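# Close the open desk freezer door and back away

## Task

A freezer sitting on the desk has its door open. Push the door shut far enough that the seal keeps it closed. The boxes inside must stay on the shelves they are on. The freezer is not fixed down, so it must end up less than a hand's width from its starting spot. When finished, release everything and move the robot away. The robot must not tip over or be left leaning, or the task fails.

## Robot and tools

Robot: TidyBot++, a mobile base 0.54 m long, 0.50 m wide and 0.38 m tall on four driven casters. On top sit one seven-joint arm and a two-finger gripper. The shoulder is 0.12 m ahead of the base centre and 0.68 m up. Segments: upper arm 0.42 m, forearm 0.31 m, hand 0.31 m from wrist to the reported hand point. At the start the arm is folded with the hand facing down. Cameras: base_camera (644x364, pinhole) and wrist_camera (644x476, fisheye, looking along the hand).

Frames (all metres): the base frame has its origin on the floor below the base centre, x ahead, y to the left, z upward. The odometry frame is the base frame as it was when the scene began. base_odometry comes from wheel turns only, so wheel slip shows up as travel; its heading is in radians, positive to the left, between -3.142 and 3.142.

move: one action per call, with optional cameras (list of base_camera, wrist_camera or all; [] for none) and blocking (true or omitted waits until everything is at rest; false returns in about 0.5 s while motion continues). Calling it with no action just reports state and images. Action keys:
- base: an object with any of translate_m (ahead positive, -2 to 2), strafe_m (leftward positive, -2 to 2), rotate_rad (counter-clockwise from above positive, -6.3 to 6.3). These are offsets from where the base currently is, measured along its axes at the moment the command begins, not absolute places.
- joints: absolute targets by name: joint_1_rad (any angle; positive turns the arm clockwise from above, the opposite sense to heading), joint_2_rad (-2.249 to 2.249, shoulder, 0 is upright, positive tips forward), joint_3_rad (any angle), joint_4_rad (-2.579 to 2.579, elbow, 0 straight, negative bends forward when joint_3 is 3.14), joint_5_rad (any angle), joint_6_rad (-2.099 to 2.099, wrist), joint_7_rad (any angle, hand roll), gripper_pos (0 fully open to 1 fully closed; finger gap roughly 85 x (1 - gripper_pos) mm). Radians throughout. Unbounded joints take the shortest path, so turn in steps smaller than half a revolution.
- target: one flat list of seven numbers [x, y, z, qw, qx, qy, qz]: an absolute hand pose in the base frame, metres plus a unit quaternion, the same format as the hand_pose line. With target, joints may carry only gripper_pos.
- speeds: caps for this action only: translate_m and strafe_m 0.05 to 0.5 m/s (state it under just one when both are given), rotate_rad 0.1 to 1.57 rad/s.
Unknown keys make the call invalid; out-of-range values get it refused. A refused call, or a stop you did not order, cancels the remaining move, wait and finished_scene calls of that reply.

wait: seconds (0 to 10) plus optional cameras; commands nothing and returns state and images, returning early once moves have settled. wait(0) shows how a non-blocking move is going in the "earlier move" line.
stop: brakes all your running motions; optional cameras. Braked parts read "stopped" and may still press on what they touch.
zoom_image: camera (base_camera or wrist_camera) and region [x0, y0, x1, y1] in pixels, origin top-left, no larger than 504 by 504.
finished_scene: scene, the current scene's number; ends it for good, so only call it once the door is latched and the robot has let go and backed off.

Result lines: hand_pose (hand point in base frame; its z axis runs along the fingers, fingers close along its y), hand_target (where joint targets would put the hand), joint_positions, base_odometry, base_tilt (degrees, positive when leaning forward or right), motor_effort (percent of max, bracket shows the peak of the last action), Motor temperatures, base_status / joint_status / hand_status (done, moving, off_target, stopped, contact_stop, time_out, not_followed, torque_fault), on_its_own, pictures (order of the images), and warnings such as "joint command not followed", "pose unreachable", ARM HIT, MOTOR HOT, OVER-TEMPERATURE FAULT. hand_status is done inside 10 mm and 2 degrees; off_target by a few centimetres is normal. To fix position, add (wanted minus measured hand_pose) to the previous target. To hold still after a target, resend hand_target rather than hand_pose.

Cautions: the arm neither slows nor steers around furniture; a blocked joint or base keeps pushing, and a blocked base can read done while short. Hard hits can trip a torque fault that freezes the arm for 10 s. Catching the arm on something above about 0.6 m while the base moves, shoving sideways with a raised hand, or reaching far out over nearby furniture can tip the robot; pulling the arm back or reversing the base rights it. Unreachable poses make the arm wander then time out. Close, low, forward-pointing targets often miss or drive the arm into the base. Stretched or straining arms heat up. For this job push the door gently with modest speeds, watch motor_effort and base_tilt so the freezer is not shoved away and the boxes are not disturbed, avoid slamming, check in images that the door sits closed, then open the gripper, withdraw the arm and back the base off.

Each tool is called after "Emit:" as name(argument=value, ...), one argument or row to a line, values as JSON.

## Session

Emit:
move(
)

Scene clock: 0.00 s.
Motor temperatures (°C): [40 32 31 34 43 39 49]
base_odometry: x=+0.000 y=+0.000 heading=+0.000
base_tilt: forward=-0.5 right=+0.2
base_status: not commanded
joint_positions: joint_1_rad=-0.009 joint_2_rad=-0.350 joint_3_rad=+3.172 joint_4_rad=-2.516 joint_5_rad=+0.041 joint_6_rad=-0.843 joint_7_rad=+1.523 gripper_pos=+0.000
joint_status: not commanded
motor_effort: joint_1_rad=-1 joint_2_rad=-1 joint_3_rad=+0 joint_4_rad=+14 joint_5_rad=-1 joint_6_rad=+1 joint_7_rad=+0
hand_pose: x=+0.2766 y=-0.0104 z=+0.5924 quat_wxyz=(+0.010, +0.998, -0.022, +0.067) (m; base frame)
hand_target: x=+0.2772 y=-0.0104 z=+0.5928 quat_wxyz=(+0.010, +0.997, -0.022, +0.067) (m; base frame)
hand_status: not commanded
pictures: base_camera, wrist_camera

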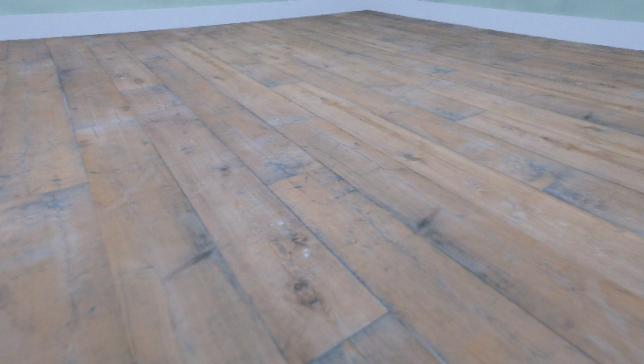

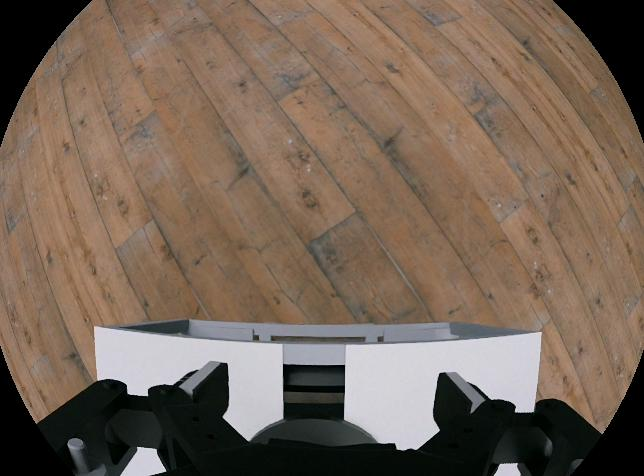

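Emit:
move(
  base={"rotate_rad": 1.2},
)

Emit:
move(
  base={"rotate_rad": 1.2},
  cameras=["base_camera"],
)

Emit:
move(
  base={"rotate_rad": 1.2},
  cameras=["base_camera"],
)

Emit:
move(
  base={"rotate_rad": 1.2},
  cameras=["base_camera"],
)

Scene clock: 7.60 s.
Motor temperatures (°C): [40 32 31 34 43 39 49]
move: done
base_odometry: x=+0.000 y=+0.000 heading=+1.199
base_tilt: forward=-0.5 right=+0.2
base_status: done
joint_positions: joint_1_rad=-0.009 joint_2_rad=-0.350 joint_3_rad=+3.172 joint_4_rad=-2.516 joint_5_rad=+0.041 joint_6_rad=-0.843 joint_7_rad=+1.523 gripper_pos=+0.000
joint_status: not commanded
motor_effort: joint_1_rad=-1(1) joint_2_rad=-2(2) joint_3_rad=+0(2) joint_4_rad=+14(15) joint_5_rad=+0(1) joint_6_rad=+1(1) joint_7_rad=+0(0)
hand_pose: x=+0.2766 y=-0.0104 z=+0.5924 quat_wxyz=(+0.010, +0.998, -0.022, +0.067) (m; base frame)
hand_target: x=+0.2772 y=-0.0104 z=+0.5928 quat_wxyz=(+0.010, +0.997, -0.022, +0.067) (m; base frame)
hand_status: not commanded
pictures: base_camera, wrist_camera

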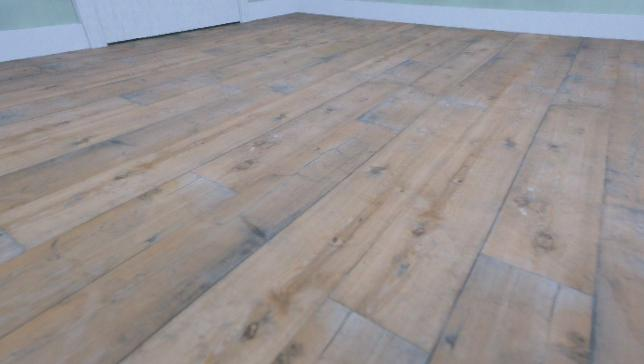

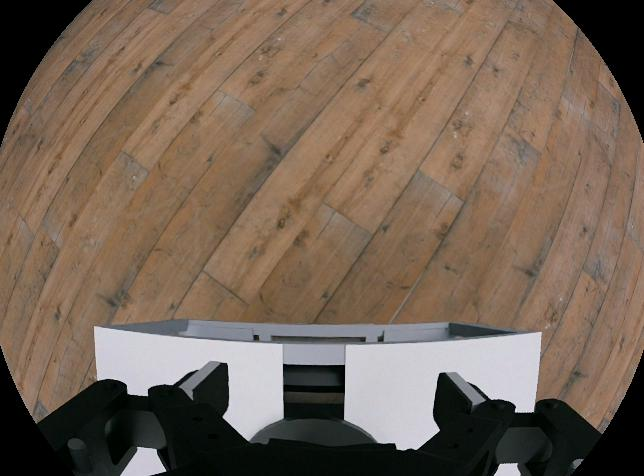

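Scene clock: 9.63 s.
Motor temperatures (°C): [40 32 31 34 43 39 49]
move: done
base_odometry: x=+0.000 y=+0.000 heading=+2.398
base_tilt: forward=-0.5 right=+0.2
base_status: done
joint_positions: joint_1_rad=-0.009 joint_2_rad=-0.350 joint_3_rad=+3.172 joint_4_rad=-2.516 joint_5_rad=+0.041 joint_6_rad=-0.843 joint_7_rad=+1.523 gripper_pos=+0.000
joint_status: not commanded
motor_effort: joint_1_rad=-1(1) joint_2_rad=-1(2) joint_3_rad=+0(2) joint_4_rad=+13(15) joint_5_rad=+0(1) joint_6_rad=+1(2) joint_7_rad=+0(0)
hand_pose: x=+0.2766 y=-0.0104 z=+0.5924 quat_wxyz=(+0.010, +0.998, -0.022, +0.067) (m; base frame)
hand_target: x=+0.2772 y=-0.0104 z=+0.5928 quat_wxyz=(+0.010, +0.997, -0.022, +0.067) (m; base frame)
hand_status: not commanded
pictures: base_camera

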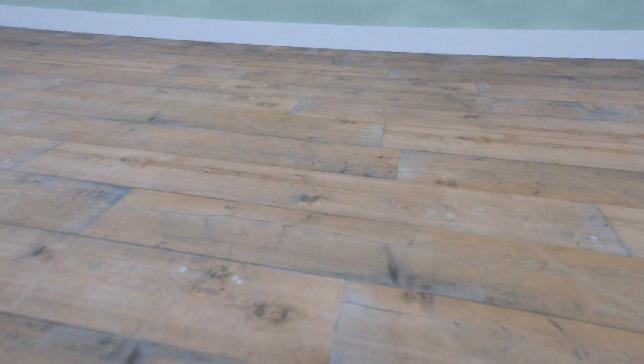

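Scene clock: 11.67 s.
Motor temperatures (°C): [40 32 31 34 43 39 49]
move: done
base_odometry: x=+0.000 y=+0.000 heading=-2.686
base_tilt: forward=-0.5 right=+0.2
base_status: done
joint_positions: joint_1_rad=-0.009 joint_2_rad=-0.350 joint_3_rad=+3.172 joint_4_rad=-2.516 joint_5_rad=+0.041 joint_6_rad=-0.843 joint_7_rad=+1.523 gripper_pos=+0.000
joint_status: not commanded
motor_effort: joint_1_rad=-1(1) joint_2_rad=-1(2) joint_3_rad=+0(1) joint_4_rad=+14(14) joint_5_rad=+0(1) joint_6_rad=+1(2) joint_7_rad=+0(1)
hand_pose: x=+0.2766 y=-0.0104 z=+0.5924 quat_wxyz=(+0.010, +0.998, -0.022, +0.067) (m; base frame)
hand_target: x=+0.2772 y=-0.0104 z=+0.5928 quat_wxyz=(+0.010, +0.997, -0.022, +0.067) (m; base frame)
hand_status: not commanded
pictures: base_camera

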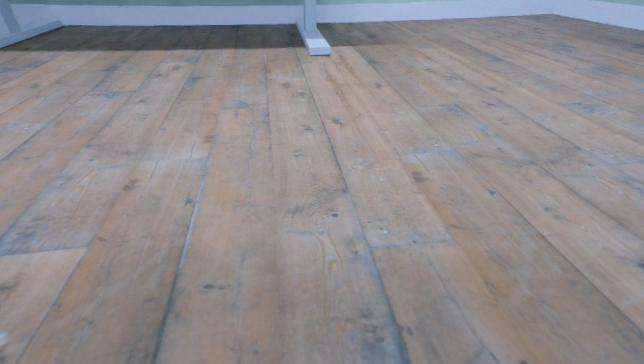

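Scene clock: 13.70 s.
Motor temperatures (°C): [40 32 31 34 43 39 49]
move: done
base_odometry: x=+0.000 y=+0.000 heading=-1.487
base_tilt: forward=-0.5 right=+0.2
base_status: done
joint_positions: joint_1_rad=-0.009 joint_2_rad=-0.350 joint_3_rad=+3.172 joint_4_rad=-2.516 joint_5_rad=+0.041 joint_6_rad=-0.843 joint_7_rad=+1.523 gripper_pos=+0.000
joint_status: not commanded
motor_effort: joint_1_rad=-1(1) joint_2_rad=-1(2) joint_3_rad=+0(1) joint_4_rad=+15(15) joint_5_rad=-1(1) joint_6_rad=+1(2) joint_7_rad=+0(1)
hand_pose: x=+0.2766 y=-0.0104 z=+0.5924 quat_wxyz=(+0.010, +0.998, -0.022, +0.067) (m; base frame)
hand_target: x=+0.2772 y=-0.0104 z=+0.5928 quat_wxyz=(+0.010, +0.997, -0.022, +0.067) (m; base frame)
hand_status: not commanded
pictures: base_camera

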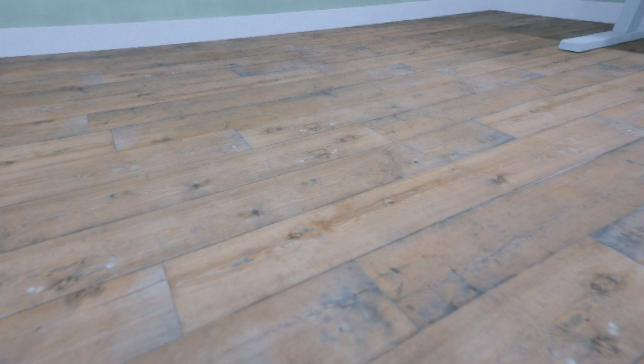

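Emit:
move(
  base={"rotate_rad": -0.86},
  joints={"joint_1_rad": 0, "joint_2_rad": -0.35, "joint_3_rad": 3.14, "joint_4_rad": -1.9, "joint_5_rad": 0, "joint_6_rad": 0, "joint_7_rad": 1.57},
)

Scene clock: 29.10 s.
Motor temperatures (°C): [39 31 31 34 43 39 49]
move: done
base_odometry: x=+0.000 y=+0.000 heading=-2.346
base_tilt: forward=-0.5 right=+0.2
base_status: done
joint_positions: joint_1_rad=-0.009 joint_2_rad=-0.350 joint_3_rad=+3.153 joint_4_rad=-1.910 joint_5_rad=+0.041 joint_6_rad=-0.089 joint_7_rad=+1.523 gripper_pos=+0.000
joint_status: all done
motor_effort: joint_1_rad=-1(3) joint_2_rad=-9(10) joint_3_rad=+1(2) joint_4_rad=+20(23) joint_5_rad=-1(1) joint_6_rad=+8(9) joint_7_rad=+0(1)
hand_pose: x=+0.5996 y=-0.0023 z=+1.0560 quat_wxyz=(-0.002, +0.734, -0.006, +0.679) (m; base frame)
hand_target: x=+0.6002 y=+0.0023 z=+1.0901 quat_wxyz=(-0.001, +0.700, +0.000, +0.714) (m; base frame)
hand_status: not commanded
pictures: base_camera, wrist_camera

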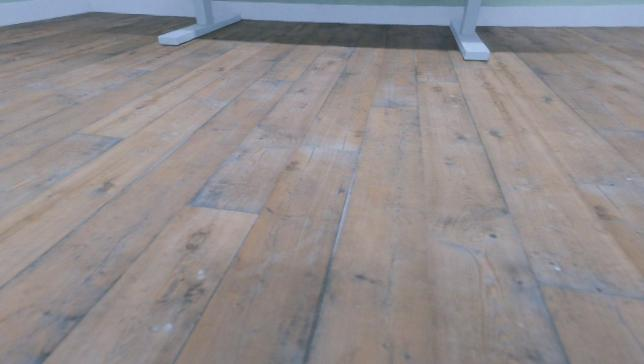

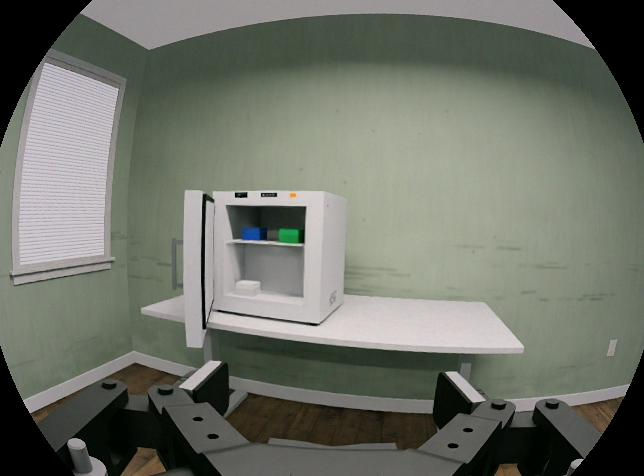

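Emit:
zoom_image(
  camera="wrist_camera",
  region=[130, 160, 380, 370],
)

Scaled by 2.016.

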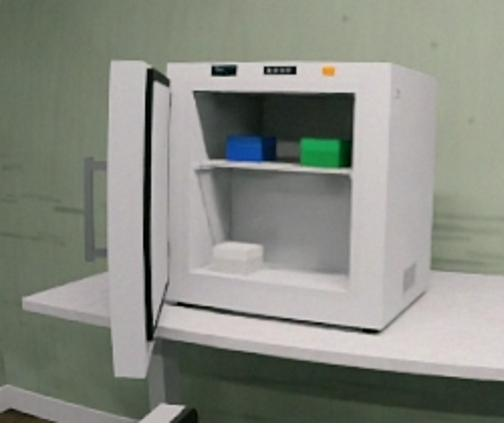

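Emit:
move(
  base={"translate_m": 0.4},
)

Scene clock: 46.40 s.
Motor temperatures (°C): [39 31 31 35 43 39 49]
move: done
base_odometry: x=-0.280 y=-0.286 heading=-2.347
base_tilt: forward=-0.5 right=+0.2
base_status: done
joint_positions: joint_1_rad=-0.009 joint_2_rad=-0.342 joint_3_rad=+3.152 joint_4_rad=-1.909 joint_5_rad=+0.041 joint_6_rad=-0.083 joint_7_rad=+1.523 gripper_pos=+0.000
joint_status: not commanded
motor_effort: joint_1_rad=-1(1) joint_2_rad=-9(14) joint_3_rad=+0(2) joint_4_rad=+21(23) joint_5_rad=-1(1) joint_6_rad=+8(9) joint_7_rad=+0(1)
hand_pose: x=+0.6028 y=-0.0017 z=+1.0544 quat_wxyz=(-0.002, +0.735, -0.005, +0.678) (m; base frame)
hand_target: x=+0.6002 y=+0.0023 z=+1.0901 quat_wxyz=(-0.001, +0.700, +0.000, +0.714) (m; base frame)
hand_status: not commanded
pictures: base_camera, wrist_camera

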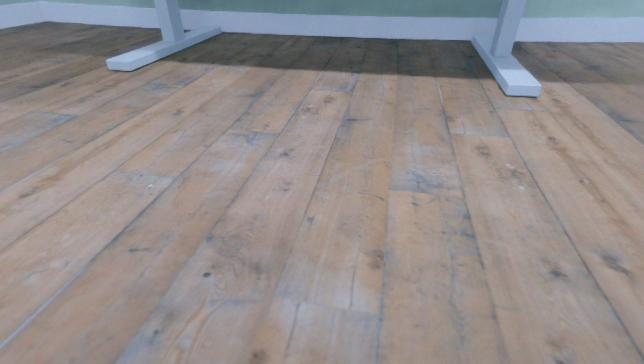

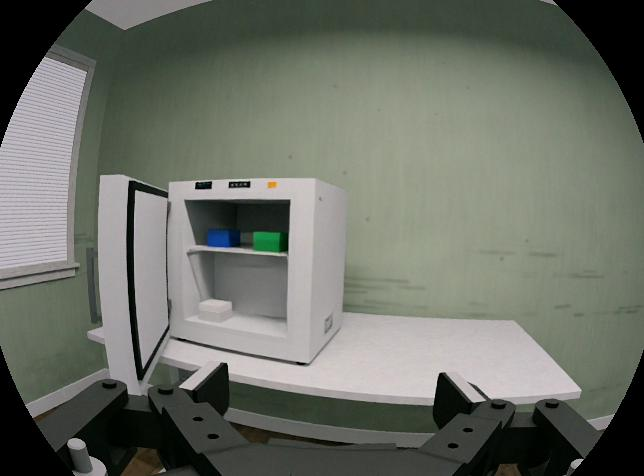

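Emit:
move(
  base={"rotate_rad": -0.22},
  joints={"joint_1_rad": 0, "joint_2_rad": -0.3, "joint_3_rad": 3.14, "joint_4_rad": -1.75, "joint_5_rad": 0, "joint_6_rad": -0.04, "joint_7_rad": 1.57, "gripper_pos": 1},
)

Emit:
zoom_image(
  camera="wrist_camera",
  region=[0, 120, 380, 420],
)

Scene clock: 110.77 s.
Motor temperatures (°C): [39 31 31 35 43 39 49]
move: done
base_odometry: x=-0.280 y=-0.286 heading=-2.567
base_tilt: forward=-0.5 right=+0.2
base_status: done
joint_positions: joint_1_rad=-0.008 joint_2_rad=-0.313 joint_3_rad=+3.148 joint_4_rad=-1.759 joint_5_rad=+0.041 joint_6_rad=-0.083 joint_7_rad=+1.523 gripper_pos=+0.999
joint_status: all done
motor_effort: joint_1_rad=-1(3) joint_2_rad=-10(11) joint_3_rad=+1(3) joint_4_rad=+21(24) joint_5_rad=-1(1) joint_6_rad=+8(9) joint_7_rad=+0(1)
hand_pose: x=+0.6124 y=+0.0005 z=+1.1343 quat_wxyz=(-0.003, +0.692, -0.004, +0.722) (m; base frame)
hand_target: x=+0.6170 y=+0.0023 z=+1.1468 quat_wxyz=(-0.001, +0.678, +0.000, +0.735) (m; base frame)
hand_status: not commanded
pictures: base_camera, wrist_camera

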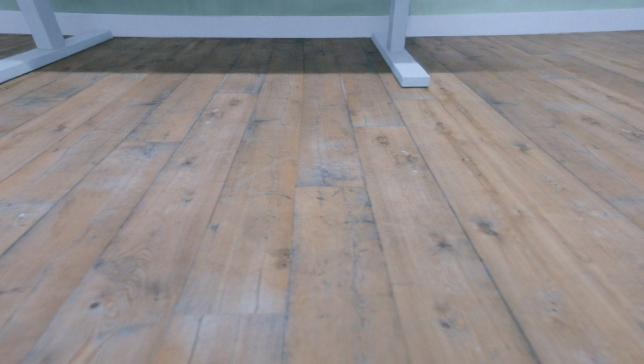

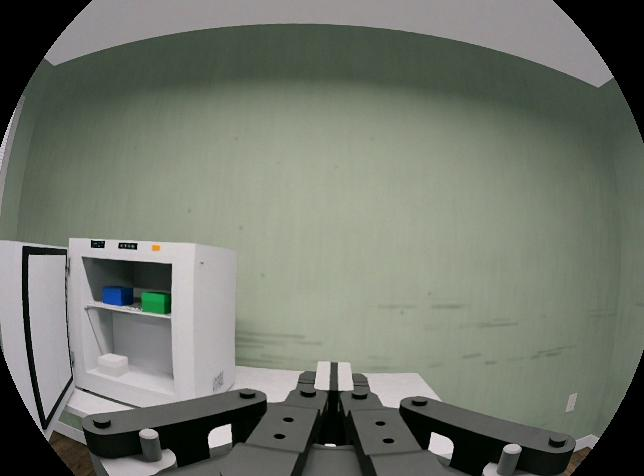

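Scaled by 1.326.

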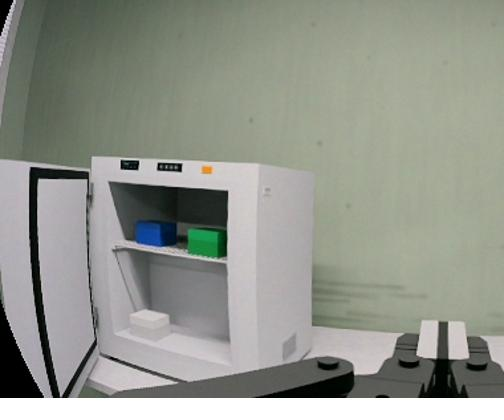

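Emit:
move(
  base={"strafe_m": 0.74},
  joints={"joint_1_rad": 0, "joint_2_rad": -0.25, "joint_3_rad": 3.14, "joint_4_rad": -1.5, "joint_5_rad": 0, "joint_6_rad": -0.28, "joint_7_rad": 1.57, "gripper_pos": 1},
)

Scene clock: 171.60 s.
Motor temperatures (°C): [39 31 31 35 43 39 49]
move: done
base_odometry: x=+0.122 y=-0.907 heading=-2.568
base_tilt: forward=-0.5 right=+0.1
base_status: done
joint_positions: joint_1_rad=-0.008 joint_2_rad=-0.262 joint_3_rad=+3.144 joint_4_rad=-1.511 joint_5_rad=+0.041 joint_6_rad=-0.200 joint_7_rad=+1.523 gripper_pos=+0.999
joint_status: all done
motor_effort: joint_1_rad=-1(2) joint_2_rad=-11(12) joint_3_rad=+0(3) joint_4_rad=+21(23) joint_5_rad=+0(1) joint_6_rad=+8(10) joint_7_rad=+0(1)
hand_pose: x=+0.6171 y=+0.0014 z=+1.2256 quat_wxyz=(-0.003, +0.663, -0.004, +0.749) (m; base frame)
hand_target: x=+0.6242 y=+0.0023 z=+1.2013 quat_wxyz=(-0.001, +0.693, +0.000, +0.721) (m; base frame)
hand_status: not commanded
pictures: base_camera, wrist_camera

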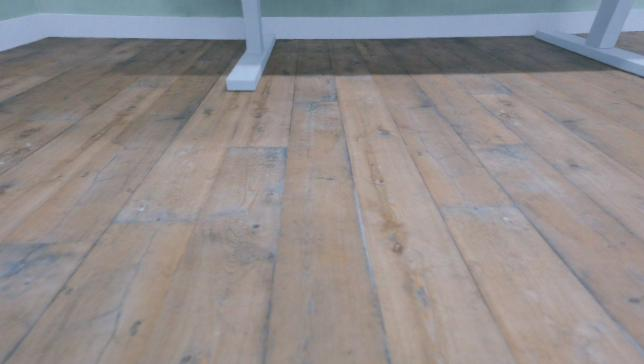

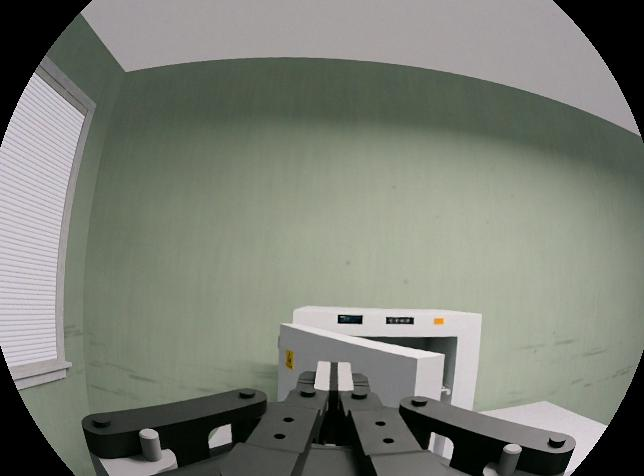

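Emit:
move(
  joints={"joint_1_rad": 0, "joint_2_rad": -0.25, "joint_3_rad": 3.14, "joint_4_rad": -1.6, "joint_5_rad": 0, "joint_6_rad": -0.28, "joint_7_rad": 1.57, "gripper_pos": 1},
  cameras=["wrist_camera"],
)

Emit:
move(
  base={"translate_m": 0.33, "strafe_m": 0.03},
  speeds={"translate_m": 0.25},
)

Scene clock: 198.90 s.
Motor temperatures (°C): [39 31 31 35 43 39 49]
move: done
base_odometry: x=+0.122 y=-0.907 heading=-2.568
base_tilt: forward=-0.5 right=+0.1
base_status: not commanded
joint_positions: joint_1_rad=-0.008 joint_2_rad=-0.254 joint_3_rad=+3.144 joint_4_rad=-1.598 joint_5_rad=+0.041 joint_6_rad=-0.207 joint_7_rad=+1.523 gripper_pos=+0.999
joint_status: all done
motor_effort: joint_1_rad=-1(1) joint_2_rad=-12(14) joint_3_rad=+0(1) joint_4_rad=+20(23) joint_5_rad=-1(1) joint_6_rad=+9(9) joint_7_rad=+0(1)
hand_pose: x=+0.6310 y=+0.0014 z=+1.1656 quat_wxyz=(-0.002, +0.700, -0.004, +0.714) (m; base frame)
hand_target: x=+0.6324 y=+0.0023 z=+1.1399 quat_wxyz=(-0.001, +0.728, +0.000, +0.686) (m; base frame)
hand_status: not commanded
pictures: wrist_camera

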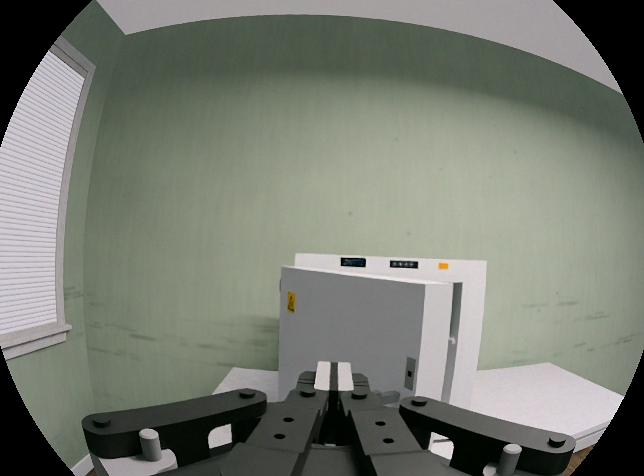

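Scene clock: 201.10 s.
Motor temperatures (°C): [39 31 31 35 43 39 49]
move: done
base_odometry: x=-0.139 y=-1.112 heading=-2.568
base_tilt: forward=-0.5 right=+0.2
base_status: done
joint_positions: joint_1_rad=-0.008 joint_2_rad=-0.245 joint_3_rad=+3.144 joint_4_rad=-1.599 joint_5_rad=+0.041 joint_6_rad=-0.207 joint_7_rad=+1.523 gripper_pos=+0.999
joint_status: not commanded
motor_effort: joint_1_rad=-1(2) joint_2_rad=-13(16) joint_3_rad=+0(1) joint_4_rad=+20(22) joint_5_rad=+0(1) joint_6_rad=+8(9) joint_7_rad=+0(0)
hand_pose: x=+0.6352 y=+0.0014 z=+1.1610 quat_wxyz=(-0.002, +0.703, -0.004, +0.711) (m; base frame)
hand_target: x=+0.6324 y=+0.0023 z=+1.1399 quat_wxyz=(-0.001, +0.728, +0.000, +0.686) (m; base frame)
hand_status: not commanded
pictures: base_camera, wrist_camera

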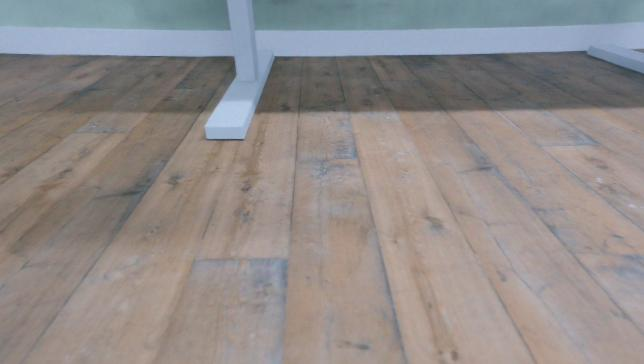

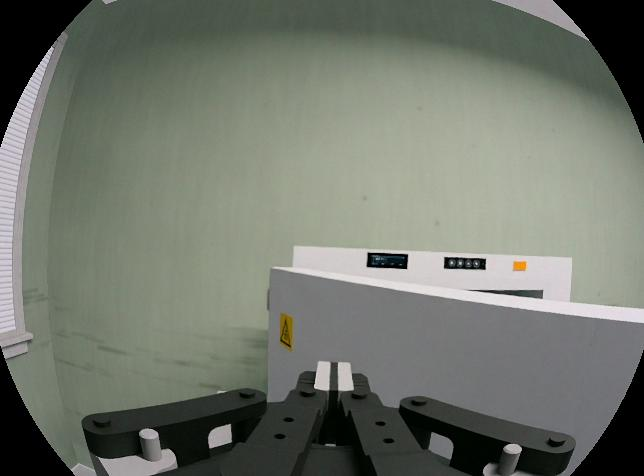

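Emit:
move(
  base={"translate_m": 0.06, "strafe_m": -0.15},
  speeds={"strafe_m": 0.15},
  cameras=["wrist_camera"],
)

Emit:
move(
  base={"translate_m": 0.08, "strafe_m": -0.08},
  speeds={"strafe_m": 0.1},
  cameras=["wrist_camera"],
)

Scene clock: 211.30 s.
Motor temperatures (°C): [39 31 31 35 43 39 49]
move: done
base_odometry: x=-0.271 y=-1.018 heading=-2.567
base_tilt: forward=-0.5 right=+0.2
base_status: done
joint_positions: joint_1_rad=-0.008 joint_2_rad=-0.246 joint_3_rad=+3.142 joint_4_rad=-1.599 joint_5_rad=+0.041 joint_6_rad=-0.207 joint_7_rad=+1.523 gripper_pos=+0.999
joint_status: not commanded
motor_effort: joint_1_rad=-1(2) joint_2_rad=-12(14) joint_3_rad=+0(3) joint_4_rad=+23(23) joint_5_rad=-1(1) joint_6_rad=+9(9) joint_7_rad=+0(0)
hand_pose: x=+0.6347 y=+0.0026 z=+1.1616 quat_wxyz=(-0.003, +0.703, -0.003, +0.711) (m; base frame)
hand_target: x=+0.6324 y=+0.0023 z=+1.1399 quat_wxyz=(-0.001, +0.728, +0.000, +0.686) (m; base frame)
hand_status: not commanded
pictures: wrist_camera

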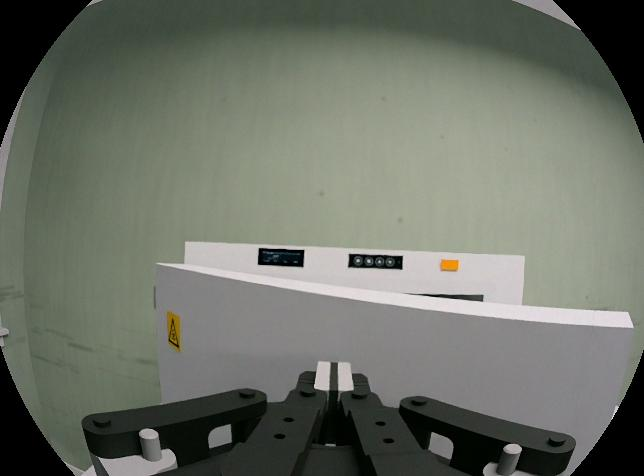

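Scene clock: 213.00 s.
Motor temperatures (°C): [39 31 31 35 43 39 49]
move: done
base_odometry: x=-0.381 y=-0.994 heading=-2.568
base_tilt: forward=-0.5 right=+0.2
base_status: done
joint_positions: joint_1_rad=-0.008 joint_2_rad=-0.248 joint_3_rad=+3.141 joint_4_rad=-1.599 joint_5_rad=+0.041 joint_6_rad=-0.207 joint_7_rad=+1.523 gripper_pos=+0.999
joint_status: not commanded
motor_effort: joint_1_rad=-1(2) joint_2_rad=-13(15) joint_3_rad=+0(3) joint_4_rad=+21(22) joint_5_rad=+0(1) joint_6_rad=+8(9) joint_7_rad=+0(0)
hand_pose: x=+0.6339 y=+0.0034 z=+1.1623 quat_wxyz=(-0.003, +0.703, -0.003, +0.712) (m; base frame)
hand_target: x=+0.6324 y=+0.0023 z=+1.1399 quat_wxyz=(-0.001, +0.728, +0.000, +0.686) (m; base frame)
hand_status: not commanded
pictures: wrist_camera

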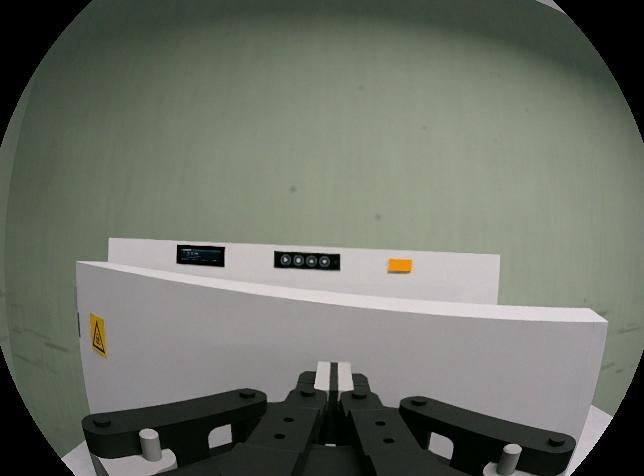

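Emit:
move(
  base={"translate_m": 0.08, "strafe_m": -0.06},
  speeds={"translate_m": 0.1},
  cameras=["wrist_camera"],
)

Emit:
move(
  base={"translate_m": 0.04, "strafe_m": -0.02},
  speeds={"translate_m": 0.08},
  cameras=["wrist_camera"],
)

Scene clock: 220.40 s.
Motor temperatures (°C): [39 31 31 35 43 39 49]
move: done
base_odometry: x=-0.481 y=-0.987 heading=-2.568
base_tilt: forward=-0.5 right=+0.2
base_status: done
joint_positions: joint_1_rad=-0.008 joint_2_rad=-0.248 joint_3_rad=+3.140 joint_4_rad=-1.599 joint_5_rad=+0.041 joint_6_rad=-0.208 joint_7_rad=+1.523 gripper_pos=+0.999
joint_status: not commanded
motor_effort: joint_1_rad=-1(2) joint_2_rad=-13(15) joint_3_rad=+1(2) joint_4_rad=+21(22) joint_5_rad=-1(1) joint_6_rad=+8(9) joint_7_rad=+0(1)
hand_pose: x=+0.6339 y=+0.0036 z=+1.1621 quat_wxyz=(-0.003, +0.703, -0.002, +0.711) (m; base frame)
hand_target: x=+0.6324 y=+0.0023 z=+1.1399 quat_wxyz=(-0.001, +0.728, +0.000, +0.686) (m; base frame)
hand_status: not commanded
pictures: wrist_camera

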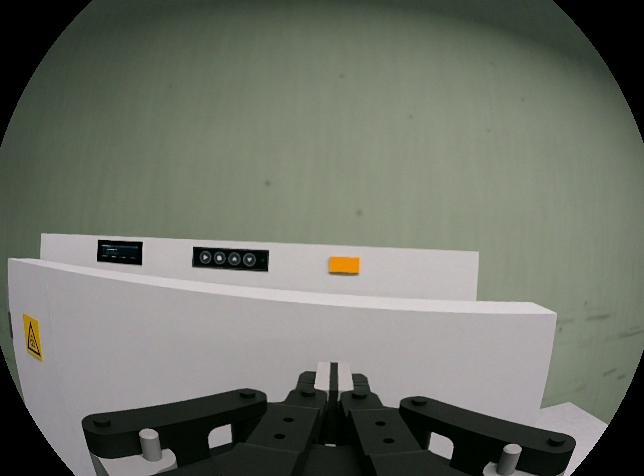

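Scene clock: 221.50 s.
Motor temperatures (°C): [39 31 31 35 43 39 49]
move: done
base_odometry: x=-0.526 y=-0.992 heading=-2.568
base_tilt: forward=-0.5 right=+0.2
base_status: done
joint_positions: joint_1_rad=-0.008 joint_2_rad=-0.248 joint_3_rad=+3.140 joint_4_rad=-1.599 joint_5_rad=+0.041 joint_6_rad=-0.208 joint_7_rad=+1.523 gripper_pos=+0.999
joint_status: not commanded
motor_effort: joint_1_rad=-1(2) joint_2_rad=-13(16) joint_3_rad=+0(2) joint_4_rad=+22(22) joint_5_rad=+0(1) joint_6_rad=+9(9) joint_7_rad=+0(1)
hand_pose: x=+0.6338 y=+0.0036 z=+1.1622 quat_wxyz=(-0.003, +0.703, -0.002, +0.711) (m; base frame)
hand_target: x=+0.6324 y=+0.0023 z=+1.1399 quat_wxyz=(-0.001, +0.728, +0.000, +0.686) (m; base frame)
hand_status: not commanded
pictures: wrist_camera

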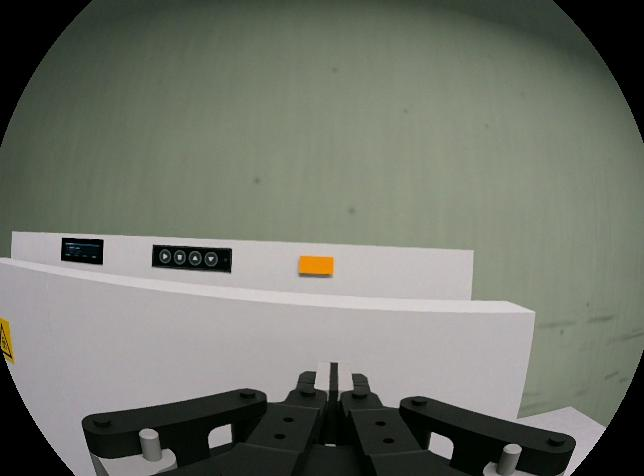

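Emit:
move(
  base={"translate_m": 0.04},
  speeds={"translate_m": 0.06},
  cameras=["wrist_camera"],
)

Emit:
move(
  base={"translate_m": 0.03},
  speeds={"translate_m": 0.06},
  cameras=["wrist_camera"],
)

Scene clock: 227.10 s.
Motor temperatures (°C): [39 31 31 35 43 39 49]
move: done
base_odometry: x=-0.560 y=-1.014 heading=-2.569
base_tilt: forward=-0.5 right=+0.2
base_status: done
joint_positions: joint_1_rad=-0.008 joint_2_rad=-0.247 joint_3_rad=+3.140 joint_4_rad=-1.599 joint_5_rad=+0.041 joint_6_rad=-0.208 joint_7_rad=+1.523 gripper_pos=+0.999
joint_status: not commanded
motor_effort: joint_1_rad=-1(2) joint_2_rad=-13(16) joint_3_rad=-1(2) joint_4_rad=+21(22) joint_5_rad=+0(1) joint_6_rad=+8(9) joint_7_rad=+0(0)
hand_pose: x=+0.6341 y=+0.0036 z=+1.1618 quat_wxyz=(-0.003, +0.703, -0.002, +0.711) (m; base frame)
hand_target: x=+0.6324 y=+0.0023 z=+1.1399 quat_wxyz=(-0.001, +0.728, +0.000, +0.686) (m; base frame)
hand_status: not commanded
pictures: wrist_camera

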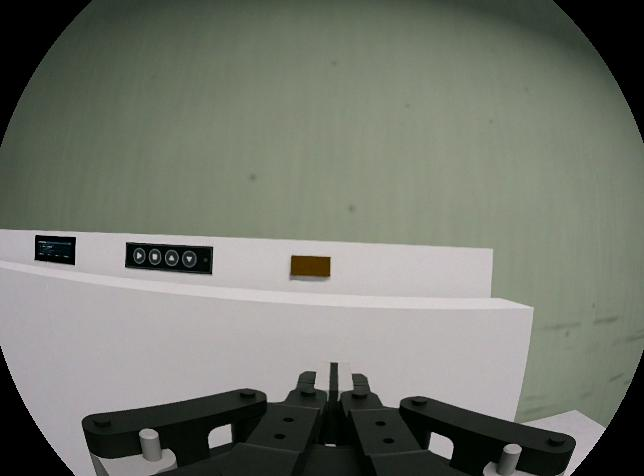

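Scene clock: 228.13 s.
Motor temperatures (°C): [39 31 31 35 43 39 49]
move: done
base_odometry: x=-0.585 y=-1.030 heading=-2.569
base_tilt: forward=-0.5 right=+0.1
base_status: done
joint_positions: joint_1_rad=-0.008 joint_2_rad=-0.281 joint_3_rad=+3.140 joint_4_rad=-1.610 joint_5_rad=+0.041 joint_6_rad=-0.236 joint_7_rad=+1.523 gripper_pos=+0.999
joint_status: not commanded
motor_effort: joint_1_rad=+0(2) joint_2_rad=-5(14) joint_3_rad=+1(3) joint_4_rad=+23(25) joint_5_rad=-1(1) joint_6_rad=+10(14) joint_7_rad=+0(0)
hand_pose: x=+0.6187 y=+0.0036 z=+1.1634 quat_wxyz=(-0.003, +0.705, -0.003, +0.709) (m; base frame)
hand_target: x=+0.6324 y=+0.0023 z=+1.1399 quat_wxyz=(-0.001, +0.728, +0.000, +0.686) (m; base frame)
hand_status: not commanded
pictures: wrist_camera

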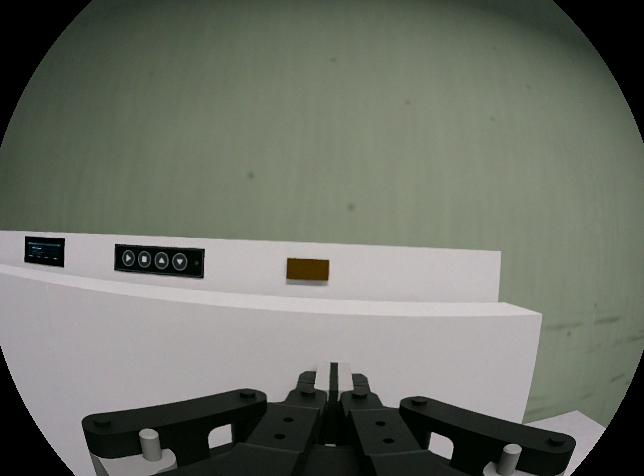

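Emit:
zoom_image(
  camera="wrist_camera",
  region=[250, 220, 560, 440],
)

Emit:
move(
  base={"translate_m": 0.02},
  speeds={"translate_m": 0.05},
  cameras=["wrist_camera"],
)

Emit:
zoom_image(
  camera="wrist_camera",
  region=[250, 220, 560, 440],
)

Scaled by 1.626.

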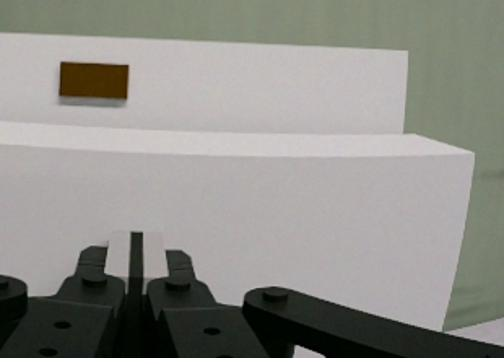

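Scene clock: 235.97 s.
Motor temperatures (°C): [39 31 31 35 43 39 49]
move: done
base_odometry: x=-0.602 y=-1.040 heading=-2.569
base_tilt: forward=-0.5 right=+0.2
base_status: done
joint_positions: joint_1_rad=-0.008 joint_2_rad=-0.323 joint_3_rad=+3.138 joint_4_rad=-1.627 joint_5_rad=+0.041 joint_6_rad=-0.268 joint_7_rad=+1.523 gripper_pos=+0.999
joint_status: not commanded
motor_effort: joint_1_rad=+1(2) joint_2_rad=+5(7) joint_3_rad=+4(4) joint_4_rad=+26(28) joint_5_rad=+0(1) joint_6_rad=+15(16) joint_7_rad=+0(0)
hand_pose: x=+0.5999 y=+0.0039 z=+1.1633 quat_wxyz=(-0.003, +0.708, -0.002, +0.707) (m; base frame)
hand_target: x=+0.6324 y=+0.0023 z=+1.1399 quat_wxyz=(-0.001, +0.728, +0.000, +0.686) (m; base frame)
hand_status: not commanded
pictures: wrist_camera

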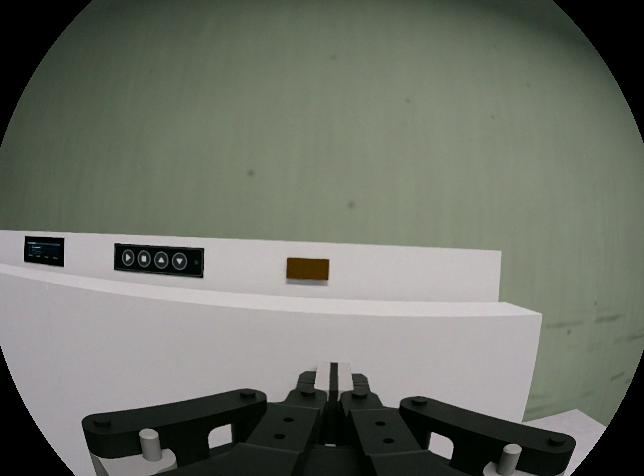

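Scaled by 1.626.

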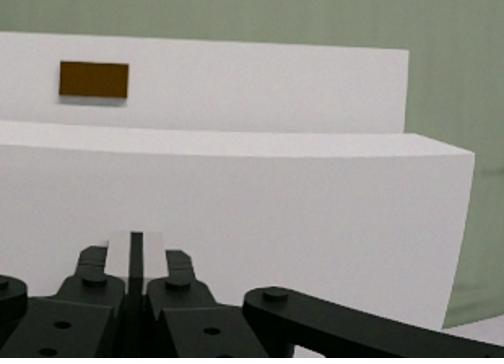

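Emit:
move(
  base={"translate_m": -0.35},
  speeds={"translate_m": 0.25},
  cameras=["wrist_camera"],
)

Emit:
zoom_image(
  camera="wrist_camera",
  region=[150, 220, 500, 470],
)

Scene clock: 243.47 s.
Motor temperatures (°C): [39 31 31 35 43 39 49]
move: done
base_odometry: x=-0.308 y=-0.850 heading=-2.569
base_tilt: forward=-0.5 right=+0.2
base_status: done
joint_positions: joint_1_rad=-0.008 joint_2_rad=-0.250 joint_3_rad=+3.139 joint_4_rad=-1.605 joint_5_rad=+0.041 joint_6_rad=-0.268 joint_7_rad=+1.523 gripper_pos=+0.999
joint_status: not commanded
motor_effort: joint_1_rad=-1(2) joint_2_rad=-12(18) joint_3_rad=+0(5) joint_4_rad=+21(25) joint_5_rad=-1(1) joint_6_rad=+9(14) joint_7_rad=+0(0)
hand_pose: x=+0.6330 y=+0.0038 z=+1.1403 quat_wxyz=(-0.002, +0.725, -0.003, +0.688) (m; base frame)
hand_target: x=+0.6324 y=+0.0023 z=+1.1399 quat_wxyz=(-0.001, +0.728, +0.000, +0.686) (m; base frame)
hand_status: not commanded
pictures: wrist_camera

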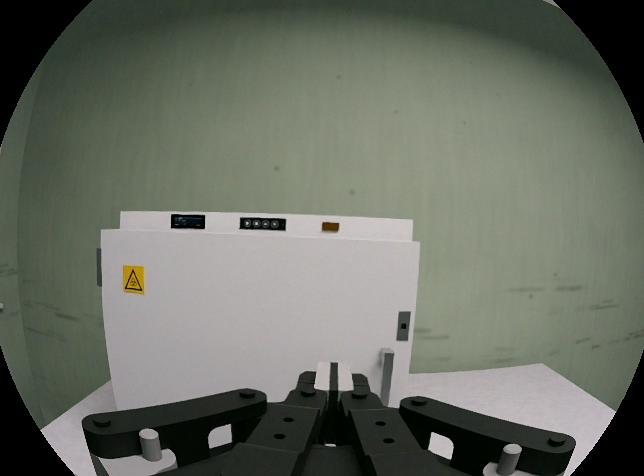

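Scaled by 1.440.

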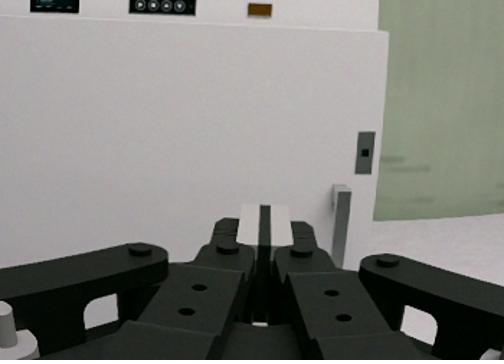

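Emit:
finished_scene(
  scene=1,
)

The scene is finished: the task was done.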